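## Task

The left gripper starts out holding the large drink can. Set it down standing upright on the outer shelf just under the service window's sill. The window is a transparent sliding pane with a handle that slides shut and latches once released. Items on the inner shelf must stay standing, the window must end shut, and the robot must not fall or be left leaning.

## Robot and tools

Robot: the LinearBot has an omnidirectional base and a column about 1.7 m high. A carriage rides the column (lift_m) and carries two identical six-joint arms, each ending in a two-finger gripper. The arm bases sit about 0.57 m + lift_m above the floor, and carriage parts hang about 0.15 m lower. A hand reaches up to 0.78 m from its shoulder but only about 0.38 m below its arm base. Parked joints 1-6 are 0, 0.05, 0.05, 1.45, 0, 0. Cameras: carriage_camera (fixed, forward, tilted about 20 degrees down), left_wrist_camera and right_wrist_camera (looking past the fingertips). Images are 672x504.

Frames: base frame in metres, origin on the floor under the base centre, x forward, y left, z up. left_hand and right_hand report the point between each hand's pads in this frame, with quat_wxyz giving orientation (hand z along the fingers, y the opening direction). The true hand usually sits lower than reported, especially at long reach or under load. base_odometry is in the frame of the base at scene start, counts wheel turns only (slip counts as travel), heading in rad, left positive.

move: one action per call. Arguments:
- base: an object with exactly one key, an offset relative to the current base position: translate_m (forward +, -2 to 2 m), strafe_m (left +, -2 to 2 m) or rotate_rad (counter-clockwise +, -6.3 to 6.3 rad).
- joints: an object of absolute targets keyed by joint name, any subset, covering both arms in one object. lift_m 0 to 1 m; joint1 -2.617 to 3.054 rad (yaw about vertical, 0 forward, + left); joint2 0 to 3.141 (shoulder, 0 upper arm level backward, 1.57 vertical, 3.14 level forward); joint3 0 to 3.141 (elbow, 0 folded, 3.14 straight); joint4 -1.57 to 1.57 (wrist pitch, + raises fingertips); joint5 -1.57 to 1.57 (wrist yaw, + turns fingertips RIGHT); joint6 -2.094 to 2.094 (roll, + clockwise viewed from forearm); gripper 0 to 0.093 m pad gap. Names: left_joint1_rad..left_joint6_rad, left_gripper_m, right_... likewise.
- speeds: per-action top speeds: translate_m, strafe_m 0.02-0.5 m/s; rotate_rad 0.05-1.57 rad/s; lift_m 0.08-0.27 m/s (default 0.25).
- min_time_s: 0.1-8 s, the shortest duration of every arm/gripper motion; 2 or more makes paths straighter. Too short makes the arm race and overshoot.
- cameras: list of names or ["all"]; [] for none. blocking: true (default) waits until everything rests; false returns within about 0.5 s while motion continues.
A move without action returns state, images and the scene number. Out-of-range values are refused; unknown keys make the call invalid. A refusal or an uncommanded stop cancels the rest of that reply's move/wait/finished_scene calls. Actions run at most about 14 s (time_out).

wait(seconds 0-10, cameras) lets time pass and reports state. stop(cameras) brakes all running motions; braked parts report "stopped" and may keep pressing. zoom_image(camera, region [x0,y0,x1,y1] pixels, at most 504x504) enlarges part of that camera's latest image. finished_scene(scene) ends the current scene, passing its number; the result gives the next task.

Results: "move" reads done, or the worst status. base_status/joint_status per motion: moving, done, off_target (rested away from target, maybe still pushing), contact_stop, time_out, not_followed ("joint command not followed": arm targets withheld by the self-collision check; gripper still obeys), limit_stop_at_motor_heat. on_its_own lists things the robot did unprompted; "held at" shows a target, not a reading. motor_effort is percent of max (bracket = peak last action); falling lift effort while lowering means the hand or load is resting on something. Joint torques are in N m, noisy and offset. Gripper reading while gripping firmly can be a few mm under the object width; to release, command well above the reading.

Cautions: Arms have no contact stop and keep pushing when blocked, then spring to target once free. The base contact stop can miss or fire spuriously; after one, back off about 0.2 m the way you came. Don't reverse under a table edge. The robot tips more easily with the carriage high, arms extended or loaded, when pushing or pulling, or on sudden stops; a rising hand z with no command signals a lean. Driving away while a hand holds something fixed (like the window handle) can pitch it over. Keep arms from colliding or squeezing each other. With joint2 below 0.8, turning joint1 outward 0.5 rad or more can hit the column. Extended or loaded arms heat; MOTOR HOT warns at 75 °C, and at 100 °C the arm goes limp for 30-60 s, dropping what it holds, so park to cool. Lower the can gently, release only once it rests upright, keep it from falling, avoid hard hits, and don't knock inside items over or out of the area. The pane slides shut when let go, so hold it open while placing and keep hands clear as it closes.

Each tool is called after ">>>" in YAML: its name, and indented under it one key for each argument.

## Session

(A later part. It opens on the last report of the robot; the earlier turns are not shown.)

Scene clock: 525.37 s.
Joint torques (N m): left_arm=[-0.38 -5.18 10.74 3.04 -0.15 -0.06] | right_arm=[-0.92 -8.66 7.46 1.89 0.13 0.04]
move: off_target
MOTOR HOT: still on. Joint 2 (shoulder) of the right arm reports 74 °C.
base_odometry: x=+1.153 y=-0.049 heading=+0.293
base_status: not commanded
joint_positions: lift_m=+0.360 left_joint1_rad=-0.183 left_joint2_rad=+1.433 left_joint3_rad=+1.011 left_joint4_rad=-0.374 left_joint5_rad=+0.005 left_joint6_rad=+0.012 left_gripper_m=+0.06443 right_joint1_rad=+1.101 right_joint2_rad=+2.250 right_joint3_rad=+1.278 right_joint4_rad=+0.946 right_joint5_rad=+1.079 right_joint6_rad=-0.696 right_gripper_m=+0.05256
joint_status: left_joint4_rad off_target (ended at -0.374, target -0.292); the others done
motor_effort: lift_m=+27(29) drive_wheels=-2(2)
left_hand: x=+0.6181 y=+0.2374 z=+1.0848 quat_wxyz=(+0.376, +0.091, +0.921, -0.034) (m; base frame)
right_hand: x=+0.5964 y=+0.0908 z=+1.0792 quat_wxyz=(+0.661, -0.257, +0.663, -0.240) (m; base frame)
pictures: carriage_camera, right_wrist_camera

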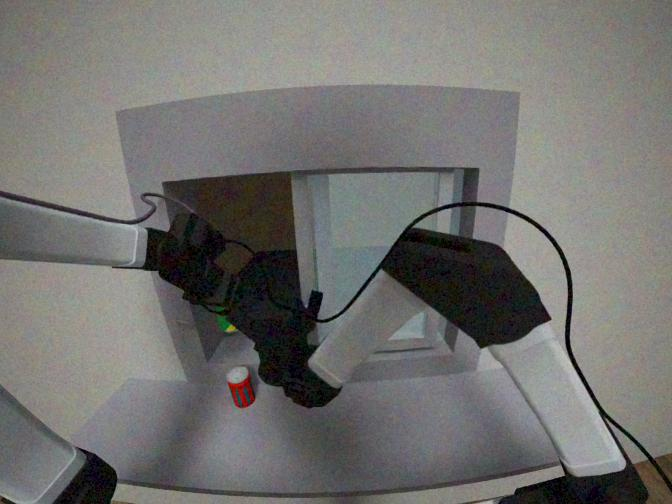

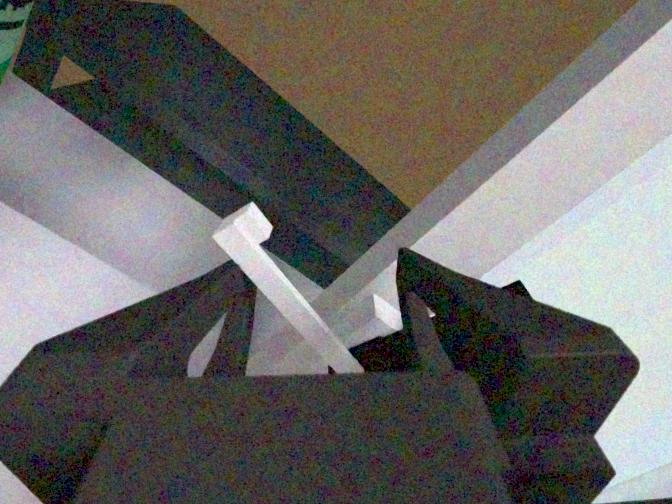

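>>> move:
  joints: {"left_joint1_rad": -0.157, "left_joint2_rad": 1.885, "left_joint3_rad": 1.496, "left_joint4_rad": -0.252, "left_joint5_rad": 0.0}
  min_time_s: 1.3

>>> move:
  joints: {"left_joint1_rad": -0.138, "left_joint2_rad": 2.355, "left_joint3_rad": 1.955, "left_joint4_rad": -0.236, "left_joint5_rad": 0.0}
  min_time_s: 1.5
  cameras: ["left_wrist_camera", "right_wrist_camera"]

Scene clock: 534.47 s.
Joint torques (N m): left_arm=[0.64 -8.66 10.65 3.1 -0.16 -0.06] | right_arm=[-0.92 -8.66 7.43 1.89 0.13 0.04]
move: off_target
MOTOR HOT: still on. Joint 2 (shoulder) of the right arm reports 73 °C.
base_odometry: x=+1.153 y=-0.049 heading=+0.293
base_status: not commanded
joint_positions: lift_m=+0.360 left_joint1_rad=-0.164 left_joint2_rad=+1.889 left_joint3_rad=+1.447 left_joint4_rad=-0.334 left_joint5_rad=+0.005 left_joint6_rad=+0.012 left_gripper_m=+0.06443 right_joint1_rad=+1.101 right_joint2_rad=+2.250 right_joint3_rad=+1.278 right_joint4_rad=+0.946 right_joint5_rad=+1.079 right_joint6_rad=-0.696 right_gripper_m=+0.05256
joint_status: left_joint4_rad off_target (ended at -0.334, target -0.252); the others done
motor_effort: lift_m=+27(28) drive_wheels=-2(2)
left_hand: x=+0.7393 y=+0.2252 z=+1.0728 quat_wxyz=(+0.386, +0.082, +0.918, -0.032) (m; base frame)
right_hand: x=+0.5964 y=+0.0908 z=+1.0792 quat_wxyz=(+0.661, -0.257, +0.663, -0.240) (m; base frame)
pictures: none

Scene clock: 536.27 s.
Joint torques (N m): left_arm=[0.51 -11.74 10.62 3.08 -0.12 -0.07] | right_arm=[-0.92 -8.68 7.45 1.9 0.13 0.04]
move: off_target
MOTOR HOT: still on. Joint 2 (shoulder) of the right arm reports 73 °C.
base_odometry: x=+1.153 y=-0.049 heading=+0.293
base_status: not commanded
joint_positions: lift_m=+0.360 left_joint1_rad=-0.145 left_joint2_rad=+2.359 left_joint3_rad=+1.906 left_joint4_rad=-0.319 left_joint5_rad=+0.005 left_joint6_rad=+0.012 left_gripper_m=+0.06443 right_joint1_rad=+1.101 right_joint2_rad=+2.250 right_joint3_rad=+1.278 right_joint4_rad=+0.946 right_joint5_rad=+1.079 right_joint6_rad=-0.696 right_gripper_m=+0.05256
joint_status: left_joint4_rad off_target (ended at -0.319, target -0.236); the others done
motor_effort: lift_m=+27(29) drive_wheels=-2(2)
left_hand: x=+0.8445 y=+0.2197 z=+1.0062 quat_wxyz=(+0.388, +0.073, +0.918, -0.028) (m; base frame)
right_hand: x=+0.5964 y=+0.0908 z=+1.0792 quat_wxyz=(+0.661, -0.257, +0.663, -0.240) (m; base frame)
pictures: left_wrist_camera, right_wrist_camera

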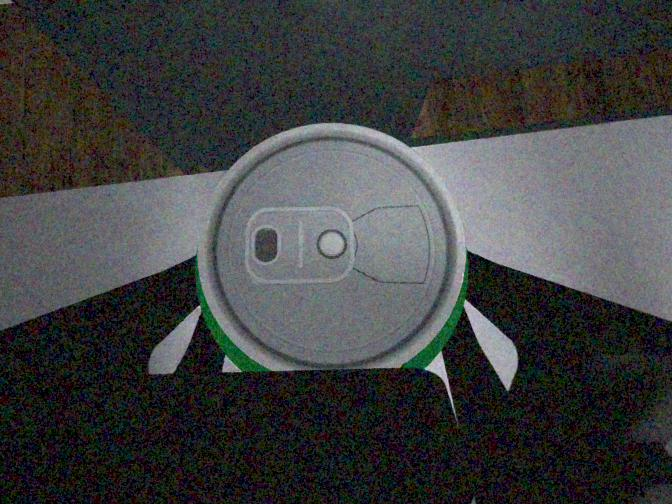

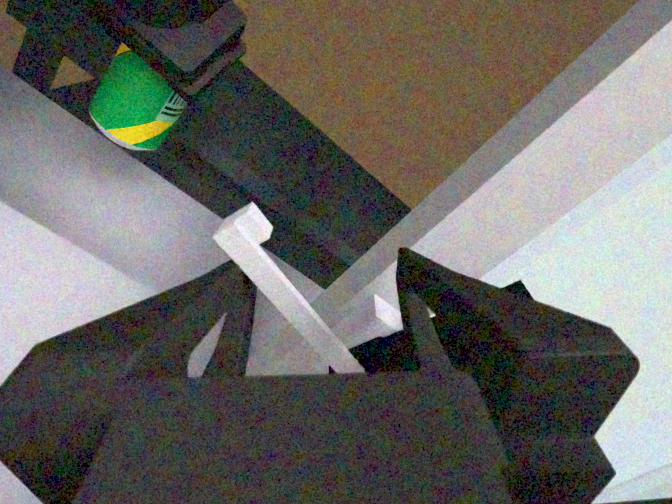

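>>> move:
  joints: {"left_joint1_rad": -0.138, "left_joint2_rad": 2.462, "left_joint3_rad": 1.785, "left_joint4_rad": -0.024, "left_joint5_rad": 0.0}
  min_time_s: 1.8
  cameras: ["right_wrist_camera", "left_wrist_camera"]

>>> zoom_image:
  camera: "right_wrist_camera"
  region: [0, 0, 300, 230]

Scene clock: 551.23 s.
Joint torques (N m): left_arm=[0.58 -11.82 6.94 3.02 -0.13 -0.08] | right_arm=[-0.91 -8.69 7.45 1.9 0.13 0.04]
move: off_target
MOTOR HOT: cleared for the motors of the right arm.
base_odometry: x=+1.153 y=-0.049 heading=+0.293
base_status: not commanded
joint_positions: lift_m=+0.360 left_joint1_rad=-0.145 left_joint2_rad=+2.465 left_joint3_rad=+1.774 left_joint4_rad=-0.106 left_joint5_rad=+0.005 left_joint6_rad=+0.012 left_gripper_m=+0.06443 right_joint1_rad=+1.101 right_joint2_rad=+2.250 right_joint3_rad=+1.278 right_joint4_rad=+0.946 right_joint5_rad=+1.079 right_joint6_rad=-0.696 right_gripper_m=+0.05256
joint_status: left_joint4_rad off_target (ended at -0.106, target -0.024); the others done
motor_effort: lift_m=+28(28) drive_wheels=-2(2)
left_hand: x=+0.8391 y=+0.2205 z=+0.9237 quat_wxyz=(+0.376, +0.074, +0.923, -0.027) (m; base frame)
right_hand: x=+0.5964 y=+0.0908 z=+1.0792 quat_wxyz=(+0.661, -0.257, +0.663, -0.240) (m; base frame)
pictures: left_wrist_camera, right_wrist_camera

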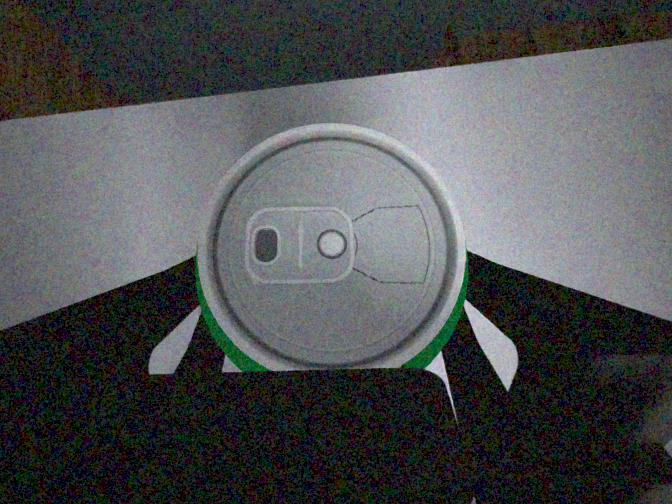

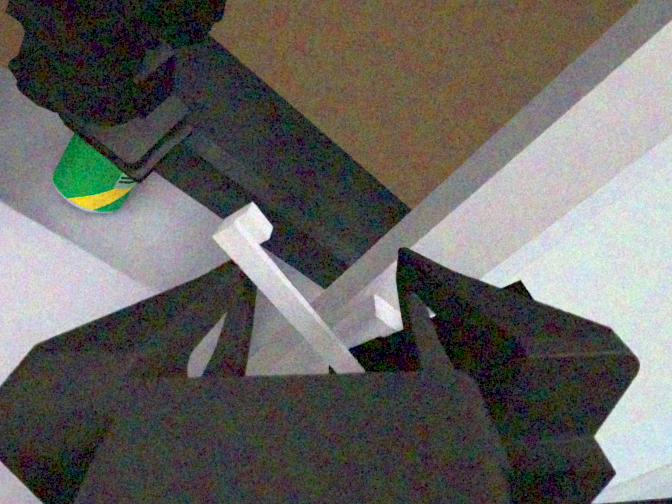

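Scaled by 1.680 from the camera's 672x504 image, which has a finer 960x720 frame.

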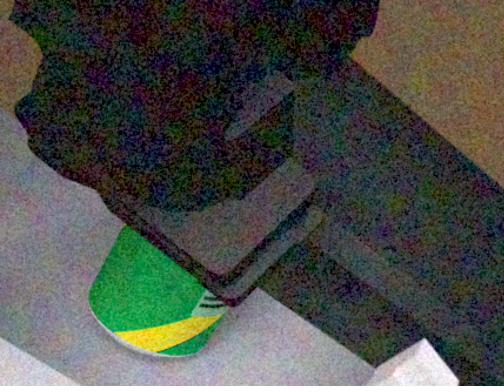

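>>> move:
  joints: {"left_joint1_rad": -0.138, "left_joint2_rad": 2.504, "left_joint3_rad": 1.763, "left_joint4_rad": 0.041, "left_joint5_rad": 0.0}
  min_time_s: 1.5
  cameras: ["right_wrist_camera"]

>>> zoom_image:
  camera: "right_wrist_camera"
  region: [0, 0, 300, 230]

Scene clock: 560.73 s.
Joint torques (N m): left_arm=[0.53 -11.08 6.32 2.83 -0.16 -0.08] | right_arm=[-0.91 -8.68 7.43 1.89 0.13 0.04]
move: off_target
base_odometry: x=+1.153 y=-0.049 heading=+0.293
base_status: not commanded
joint_positions: lift_m=+0.360 left_joint1_rad=-0.145 left_joint2_rad=+2.497 left_joint3_rad=+1.758 left_joint4_rad=-0.019 left_joint5_rad=+0.005 left_joint6_rad=+0.011 left_gripper_m=+0.06444 right_joint1_rad=+1.101 right_joint2_rad=+2.250 right_joint3_rad=+1.278 right_joint4_rad=+0.946 right_joint5_rad=+1.079 right_joint6_rad=-0.696 right_gripper_m=+0.05256
joint_status: left_joint4_rad off_target (ended at -0.018, target +0.041); the others done
motor_effort: lift_m=+26(29) drive_wheels=-2(2)
left_hand: x=+0.8457 y=+0.2195 z=+0.9137 quat_wxyz=(+0.394, +0.073, +0.916, -0.029) (m; base frame)
right_hand: x=+0.5964 y=+0.0908 z=+1.0792 quat_wxyz=(+0.661, -0.257, +0.663, -0.240) (m; base frame)
pictures: right_wrist_camera

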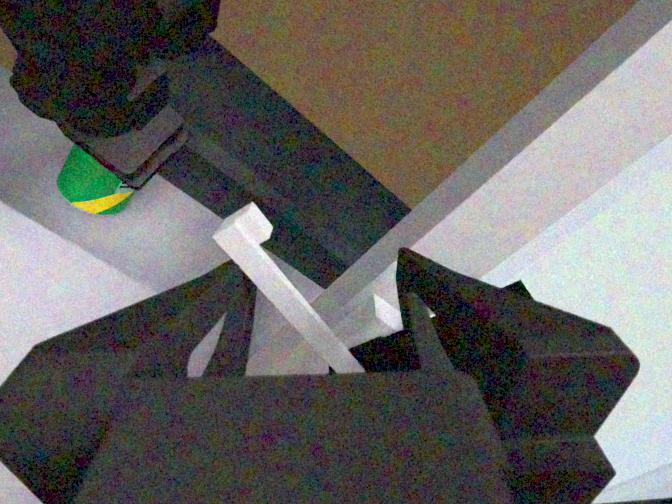

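Scaled by 1.680 from the camera's 672x504 image, which has a finer 960x720 frame.

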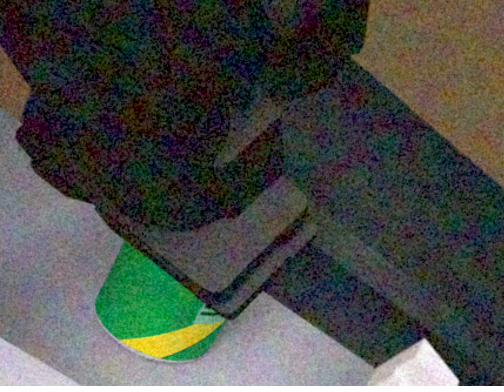

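>>> move:
  joints: {"left_gripper_m": 0.091}
  min_time_s: 1.5
  cameras: ["right_wrist_camera", "left_wrist_camera"]

Scene clock: 569.10 s.
Joint torques (N m): left_arm=[0.64 -11.1 6.31 2.38 -0.14 -0.06] | right_arm=[-0.91 -8.68 7.47 1.9 0.13 0.04]
move: done
base_odometry: x=+1.153 y=-0.049 heading=+0.293
base_status: not commanded
joint_positions: lift_m=+0.360 left_joint1_rad=-0.145 left_joint2_rad=+2.497 left_joint3_rad=+1.758 left_joint4_rad=+0.026 left_joint5_rad=+0.005 left_joint6_rad=+0.011 left_gripper_m=+0.09095 right_joint1_rad=+1.101 right_joint2_rad=+2.250 right_joint3_rad=+1.278 right_joint4_rad=+0.946 right_joint5_rad=+1.079 right_joint6_rad=-0.696 right_gripper_m=+0.05256
joint_status: all done
on_its_own: left_joint4_rad moved +0.045 to your old target +0.041
motor_effort: lift_m=+26(28) drive_wheels=-2(2)
left_hand: x=+0.8531 y=+0.2185 z=+0.9219 quat_wxyz=(+0.415, +0.072, +0.907, -0.030) (m; base frame)
right_hand: x=+0.5964 y=+0.0908 z=+1.0793 quat_wxyz=(+0.661, -0.257, +0.663, -0.240) (m; base frame)
pictures: left_wrist_camera, right_wrist_camera

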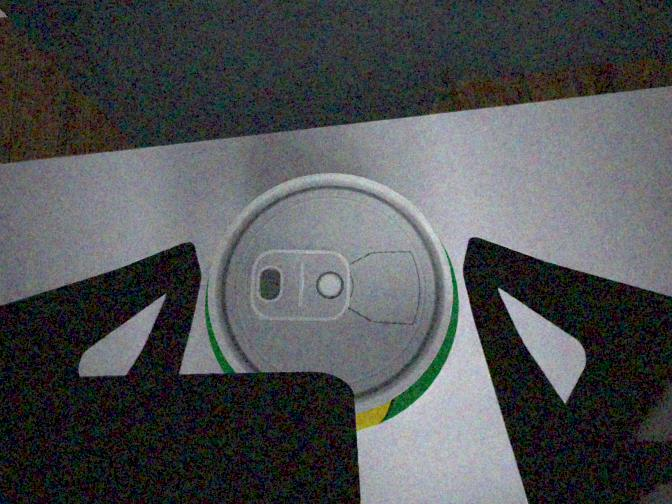

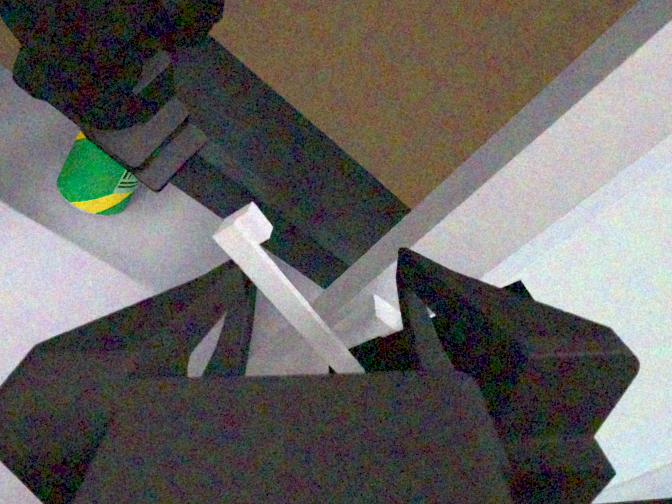

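>>> move:
  joints: {"left_joint1_rad": -0.145, "left_joint2_rad": 2.075, "left_joint3_rad": 1.355, "left_joint4_rad": 0.035, "left_joint5_rad": 0.0}
  min_time_s: 1.5
  cameras: ["left_wrist_camera"]

>>> move:
  joints: {"left_joint1_rad": -0.17, "left_joint2_rad": 1.86, "left_joint3_rad": 1.43, "left_joint4_rad": -0.3, "left_joint5_rad": 0.0, "left_gripper_m": 0.03}
  min_time_s: 1.3
  cameras: ["left_wrist_camera", "right_wrist_camera"]

Scene clock: 592.70 s.
Joint torques (N m): left_arm=[-0.08 -13.19 5.49 2.24 -0.14 -0.06] | right_arm=[-0.95 -8.69 7.45 1.89 0.13 0.04]
move: done
base_odometry: x=+1.153 y=-0.049 heading=+0.293
base_status: not commanded
joint_positions: lift_m=+0.360 left_joint1_rad=-0.145 left_joint2_rad=+2.122 left_joint3_rad=+1.359 left_joint4_rad=+0.031 left_joint5_rad=+0.005 left_joint6_rad=+0.011 left_gripper_m=+0.09095 right_joint1_rad=+1.101 right_joint2_rad=+2.250 right_joint3_rad=+1.278 right_joint4_rad=+0.946 right_joint5_rad=+1.079 right_joint6_rad=-0.696 right_gripper_m=+0.05256
joint_status: all done
motor_effort: lift_m=+26(28) drive_wheels=-2(2)
left_hand: x=+0.7750 y=+0.2299 z=+0.9795 quat_wxyz=(+0.406, +0.072, +0.910, -0.029) (m; base frame)
right_hand: x=+0.5964 y=+0.0908 z=+1.0793 quat_wxyz=(+0.661, -0.257, +0.663, -0.240) (m; base frame)
pictures: left_wrist_camera

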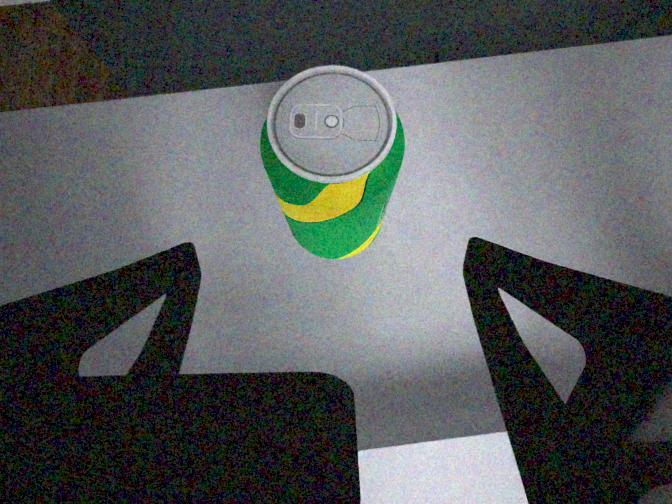

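Scene clock: 594.40 s.
Joint torques (N m): left_arm=[-0.83 -11.77 8.66 2.1 -0.14 -0.07] | right_arm=[-0.94 -8.68 7.45 1.9 0.13 0.04]
move: done
base_odometry: x=+1.153 y=-0.049 heading=+0.293
base_status: not commanded
joint_positions: lift_m=+0.360 left_joint1_rad=-0.163 left_joint2_rad=+1.902 left_joint3_rad=+1.404 left_joint4_rad=-0.299 left_joint5_rad=+0.005 left_joint6_rad=+0.011 left_gripper_m=+0.03008 right_joint1_rad=+1.101 right_joint2_rad=+2.250 right_joint3_rad=+1.278 right_joint4_rad=+0.946 right_joint5_rad=+1.079 right_joint6_rad=-0.696 right_gripper_m=+0.05256
joint_status: all done
motor_effort: lift_m=+24(28) drive_wheels=-2(2)
left_hand: x=+0.7357 y=+0.2263 z=+1.0542 quat_wxyz=(+0.376, +0.081, +0.922, -0.031) (m; base frame)
right_hand: x=+0.5964 y=+0.0908 z=+1.0793 quat_wxyz=(+0.661, -0.257, +0.663, -0.240) (m; base frame)
pictures: left_wrist_camera, right_wrist_camera

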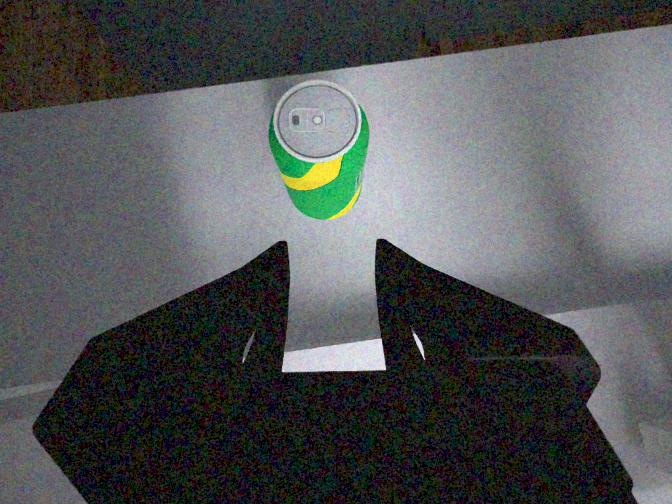

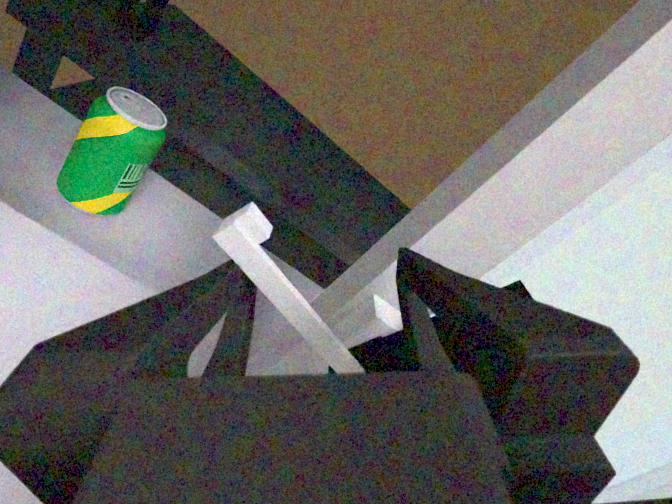

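>>> move:
  joints: {"left_joint1_rad": -0.185, "left_joint2_rad": 1.385, "left_joint3_rad": 1.01, "left_joint4_rad": -0.372, "left_joint5_rad": 0.0}
  min_time_s: 1.2

>>> move:
  joints: {"left_joint1_rad": -0.18, "left_joint2_rad": 0.87, "left_joint3_rad": 0.7, "left_joint4_rad": -0.587, "left_joint5_rad": 0.0}
  min_time_s: 1.2

>>> move:
  base: {"strafe_m": 0.2}
  speeds: {"strafe_m": 0.1}
  joints: {"left_joint1_rad": 0.0, "left_joint2_rad": 0.05, "left_joint3_rad": 0.05, "left_joint4_rad": 1.45, "left_joint5_rad": 0.0, "left_joint6_rad": 0.0}
  min_time_s: 1.8
  cameras: ["carriage_camera", "right_wrist_camera"]

Scene clock: 609.20 s.
Joint torques (N m): left_arm=[-0.91 -7.04 6.04 2.16 -0.12 -0.07] | right_arm=[-0.94 -8.68 7.45 1.9 0.13 0.04]
move: done
base_odometry: x=+1.153 y=-0.049 heading=+0.293
base_status: not commanded
joint_positions: lift_m=+0.360 left_joint1_rad=-0.178 left_joint2_rad=+1.411 left_joint3_rad=+1.014 left_joint4_rad=-0.373 left_joint5_rad=+0.005 left_joint6_rad=+0.011 left_gripper_m=+0.03008 right_joint1_rad=+1.101 right_joint2_rad=+2.250 right_joint3_rad=+1.278 right_joint4_rad=+0.946 right_joint5_rad=+1.079 right_joint6_rad=-0.696 right_gripper_m=+0.05256
joint_status: all done
motor_effort: lift_m=+26(28) drive_wheels=-2(2)
left_hand: x=+0.6186 y=+0.2395 z=+1.0948 quat_wxyz=(+0.388, +0.088, +0.917, -0.035) (m; base frame)
right_hand: x=+0.5964 y=+0.0908 z=+1.0793 quat_wxyz=(+0.661, -0.257, +0.663, -0.240) (m; base frame)
pictures: none

Scene clock: 610.70 s.
Joint torques (N m): left_arm=[-0.47 -2.17 6.05 2.18 -0.11 -0.06] | right_arm=[-0.91 -8.68 7.45 1.89 0.13 0.04]
move: done
base_odometry: x=+1.153 y=-0.049 heading=+0.293
base_status: not commanded
joint_positions: lift_m=+0.360 left_joint1_rad=-0.178 left_joint2_rad=+0.880 left_joint3_rad=+0.704 left_joint4_rad=-0.586 left_joint5_rad=+0.005 left_joint6_rad=+0.011 left_gripper_m=+0.03008 right_joint1_rad=+1.101 right_joint2_rad=+2.250 right_joint3_rad=+1.278 right_joint4_rad=+0.946 right_joint5_rad=+1.079 right_joint6_rad=-0.696 right_gripper_m=+0.05256
joint_status: all done
motor_effort: lift_m=+25(28) drive_wheels=-2(2)
left_hand: x=+0.4982 y=+0.2611 z=+1.0947 quat_wxyz=(+0.392, +0.087, +0.915, -0.035) (m; base frame)
right_hand: x=+0.5964 y=+0.0908 z=+1.0793 quat_wxyz=(+0.661, -0.257, +0.663, -0.240) (m; base frame)
pictures: none

Scene clock: 613.40 s.
Joint torques (N m): left_arm=[0.53 2.22 4.16 -0.07 -0.11 -0.06] | right_arm=[-0.88 -8.79 7.36 2.21 0.26 0.05]
move: done
base_odometry: x=+1.095 y=+0.143 heading=+0.293
base_status: done
joint_positions: lift_m=+0.360 left_joint1_rad=-0.007 left_joint2_rad=+0.059 left_joint3_rad=+0.054 left_joint4_rad=+1.443 left_joint5_rad=+0.005 left_joint6_rad=+0.011 left_gripper_m=+0.03008 right_joint1_rad=+1.101 right_joint2_rad=+2.251 right_joint3_rad=+1.278 right_joint4_rad=+0.918 right_joint5_rad=+1.068 right_joint6_rad=-0.697 right_gripper_m=+0.05256
joint_status: all done
motor_effort: lift_m=+25(29) drive_wheels=-3(9)
left_hand: x=+0.2542 y=+0.3108 z=+1.3664 quat_wxyz=(+0.998, +0.003, +0.066, +0.002) (m; base frame)
right_hand: x=+0.5963 y=+0.0925 z=+1.0743 quat_wxyz=(+0.654, -0.271, +0.663, -0.243) (m; base frame)
pictures: carriage_camera, right_wrist_camera

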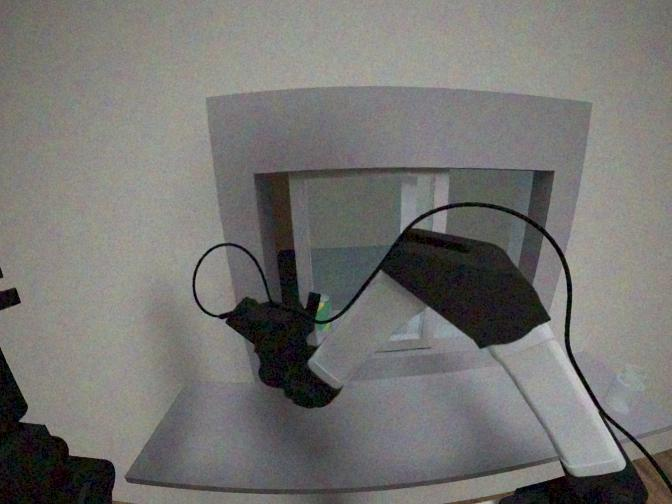

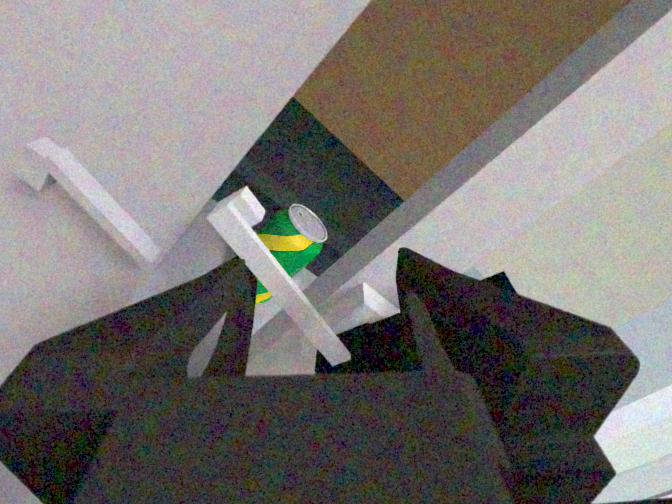

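>>> move:
  base: {"strafe_m": 0.085}
  speeds: {"strafe_m": 0.05}
  cameras: ["right_wrist_camera", "carriage_camera"]

>>> zoom_image:
  camera: "right_wrist_camera"
  region: [150, 130, 500, 400]

Scene clock: 618.30 s.
Joint torques (N m): left_arm=[0.5 2.29 4.22 -0.1 -0.13 -0.08] | right_arm=[-1.03 -8.7 7.36 2.06 -0.74 0.19]
move: done
base_odometry: x=+1.071 y=+0.224 heading=+0.292
base_status: done
joint_positions: lift_m=+0.360 left_joint1_rad=-0.006 left_joint2_rad=+0.059 left_joint3_rad=+0.054 left_joint4_rad=+1.445 left_joint5_rad=+0.005 left_joint6_rad=+0.011 left_gripper_m=+0.03008 right_joint1_rad=+1.102 right_joint2_rad=+2.251 right_joint3_rad=+1.278 right_joint4_rad=+0.925 right_joint5_rad=+1.165 right_joint6_rad=-0.711 right_gripper_m=+0.05253
joint_status: not commanded
motor_effort: lift_m=+27(28) drive_wheels=-2(8)
left_hand: x=+0.2538 y=+0.3108 z=+1.3664 quat_wxyz=(+0.998, +0.003, +0.065, +0.002) (m; base frame)
right_hand: x=+0.5956 y=+0.0762 z=+1.0761 quat_wxyz=(+0.643, -0.242, +0.671, -0.279) (m; base frame)
pictures: carriage_camera, right_wrist_camera

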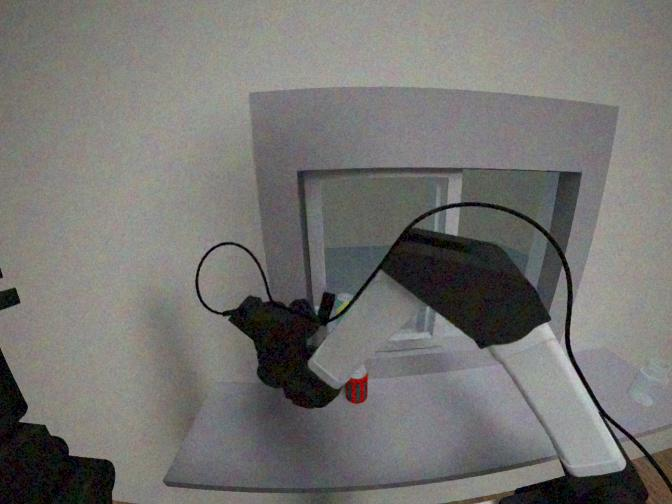

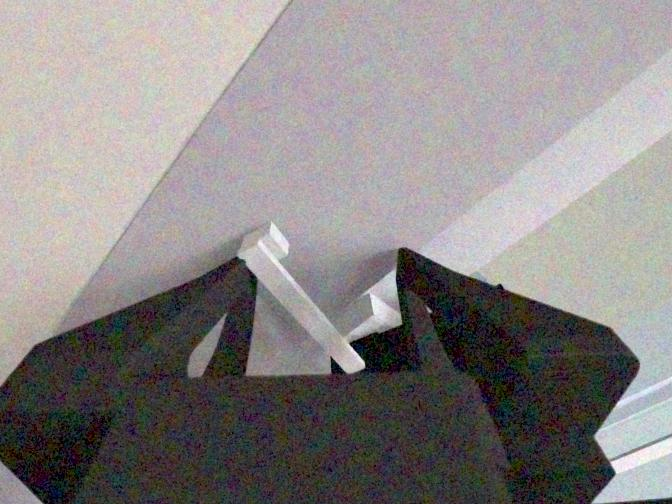

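Scaled by 1.440 from the camera's 672x504 image, which has a finer 960x720 frame.

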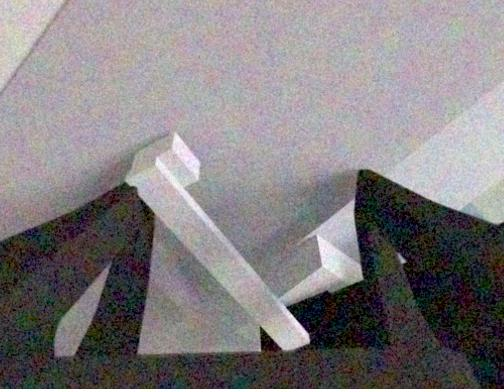

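>>> move:
  joints: {"right_joint1_rad": 1.25, "right_joint2_rad": 2.15, "right_joint3_rad": 1.125, "right_joint4_rad": 1.065, "right_joint5_rad": 1.30}
  min_time_s: 1.5
  cameras: ["right_wrist_camera", "carriage_camera"]

>>> zoom_image:
  camera: "right_wrist_camera"
  region: [150, 100, 500, 370]

Scene clock: 643.00 s.
Joint torques (N m): left_arm=[0.43 2.36 4.22 -0.1 -0.13 -0.05] | right_arm=[0.44 -12.07 4.04 1.8 0.04 0.15]
move: done
base_odometry: x=+1.071 y=+0.224 heading=+0.292
base_status: not commanded
joint_positions: lift_m=+0.360 left_joint1_rad=-0.006 left_joint2_rad=+0.059 left_joint3_rad=+0.054 left_joint4_rad=+1.445 left_joint5_rad=+0.005 left_joint6_rad=+0.011 left_gripper_m=+0.03008 right_joint1_rad=+1.243 right_joint2_rad=+2.196 right_joint3_rad=+1.136 right_joint4_rad=+1.051 right_joint5_rad=+1.291 right_joint6_rad=-0.707 right_gripper_m=+0.05253
joint_status: all done
motor_effort: lift_m=+26(27) drive_wheels=+0(0)
left_hand: x=+0.2538 y=+0.3108 z=+1.3664 quat_wxyz=(+0.998, +0.003, +0.065, +0.002) (m; base frame)
right_hand: x=+0.5290 y=+0.0780 z=+1.0748 quat_wxyz=(+0.655, -0.232, +0.669, -0.263) (m; base frame)
pictures: carriage_camera, right_wrist_camera

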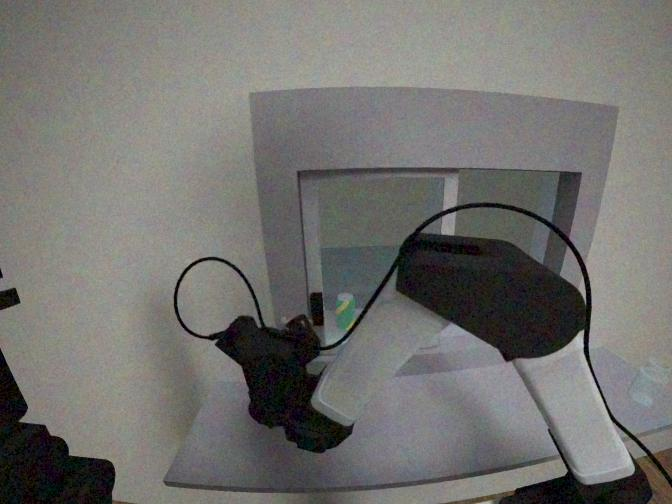

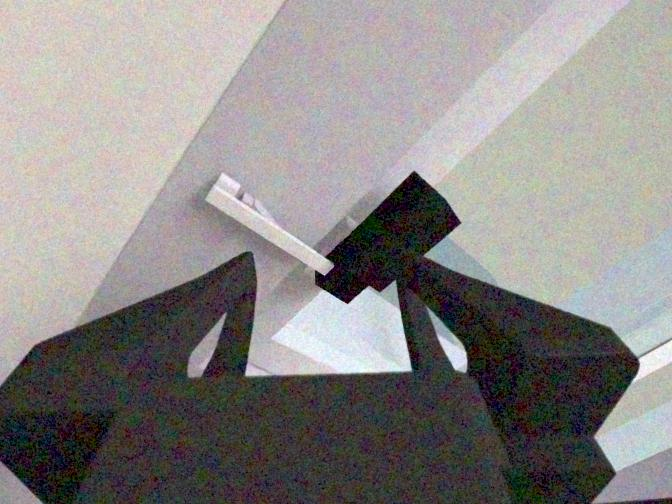

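Scaled by 1.440 from the camera's 672x504 image, which has a finer 960x720 frame.

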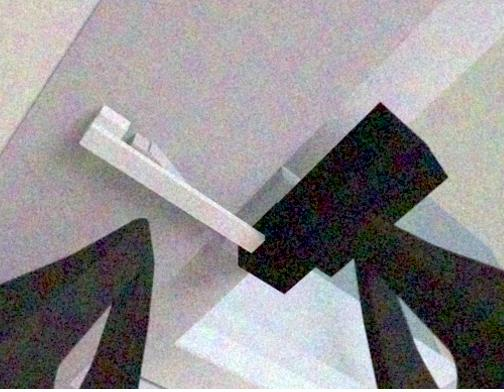

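>>> move:
  joints: {"right_joint1_rad": 1.4, "right_joint2_rad": 1.9, "right_joint3_rad": 0.75, "right_joint4_rad": 1.1, "right_joint5_rad": 1.4}
  min_time_s: 1.2

>>> move:
  joints: {"right_joint1_rad": 0.9, "right_joint2_rad": 0.9, "right_joint3_rad": 0.25, "right_joint4_rad": 1.2, "right_joint5_rad": 0.6, "right_joint6_rad": 0.0}
  min_time_s: 1.5
  cameras: ["carriage_camera"]

>>> zoom_image:
  camera: "carriage_camera"
  region: [260, 220, 480, 420]

Scene clock: 652.77 s.
Joint torques (N m): left_arm=[0.49 2.4 4.18 -0.12 -0.12 -0.06] | right_arm=[0.44 -9.13 3.64 1.74 0.16 0.15]
move: done
base_odometry: x=+1.071 y=+0.224 heading=+0.292
base_status: not commanded
joint_positions: lift_m=+0.360 left_joint1_rad=-0.006 left_joint2_rad=+0.059 left_joint3_rad=+0.054 left_joint4_rad=+1.445 left_joint5_rad=+0.005 left_joint6_rad=+0.011 left_gripper_m=+0.03008 right_joint1_rad=+1.393 right_joint2_rad=+1.935 right_joint3_rad=+0.760 right_joint4_rad=+1.086 right_joint5_rad=+1.391 right_joint6_rad=-0.707 right_gripper_m=+0.05253
joint_status: all done
motor_effort: lift_m=+27(28) drive_wheels=+0(0)
left_hand: x=+0.2538 y=+0.3108 z=+1.3664 quat_wxyz=(+0.998, +0.003, +0.065, +0.002) (m; base frame)
right_hand: x=+0.4536 y=+0.0205 z=+1.0806 quat_wxyz=(+0.647, -0.276, +0.657, -0.271) (m; base frame)
pictures: none

Scene clock: 654.70 s.
Joint torques (N m): left_arm=[0.4 2.25 4.14 -0.09 -0.12 -0.09] | right_arm=[-0.96 -1.09 4.96 1.58 -0.27 0.12]
move: done
base_odometry: x=+1.071 y=+0.224 heading=+0.293
base_status: not commanded
joint_positions: lift_m=+0.360 left_joint1_rad=-0.006 left_joint2_rad=+0.059 left_joint3_rad=+0.054 left_joint4_rad=+1.445 left_joint5_rad=+0.005 left_joint6_rad=+0.011 left_gripper_m=+0.03008 right_joint1_rad=+0.909 right_joint2_rad=+0.907 right_joint3_rad=+0.262 right_joint4_rad=+1.189 right_joint5_rad=+0.610 right_joint6_rad=-0.010 right_gripper_m=+0.05254
joint_status: all done
motor_effort: lift_m=+27(28) drive_wheels=+0(2)
left_hand: x=+0.2538 y=+0.3108 z=+1.3664 quat_wxyz=(+0.998, +0.003, +0.065, +0.002) (m; base frame)
right_hand: x=+0.4671 y=-0.1565 z=+1.2670 quat_wxyz=(+0.812, +0.027, +0.536, +0.228) (m; base frame)
pictures: carriage_camera

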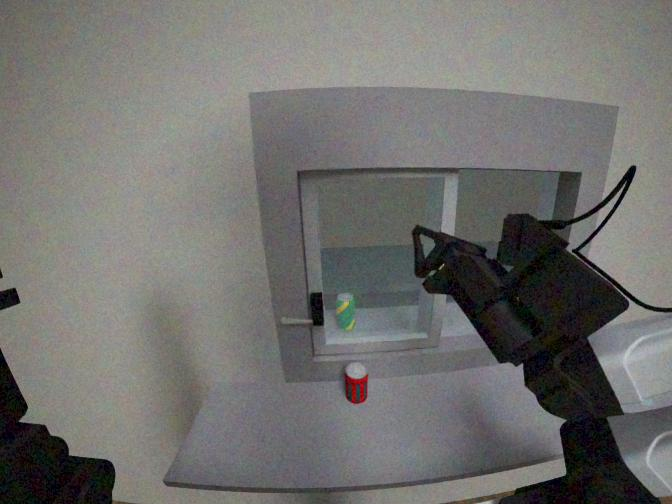

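Scaled by 2.291 from the camera's 672x504 image, which has a finer 960x720 frame.

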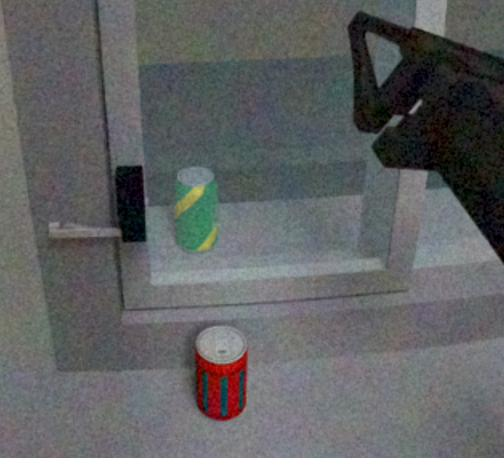

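>>> finished_scene:
  scene: 2

The scene is finished: the task was done.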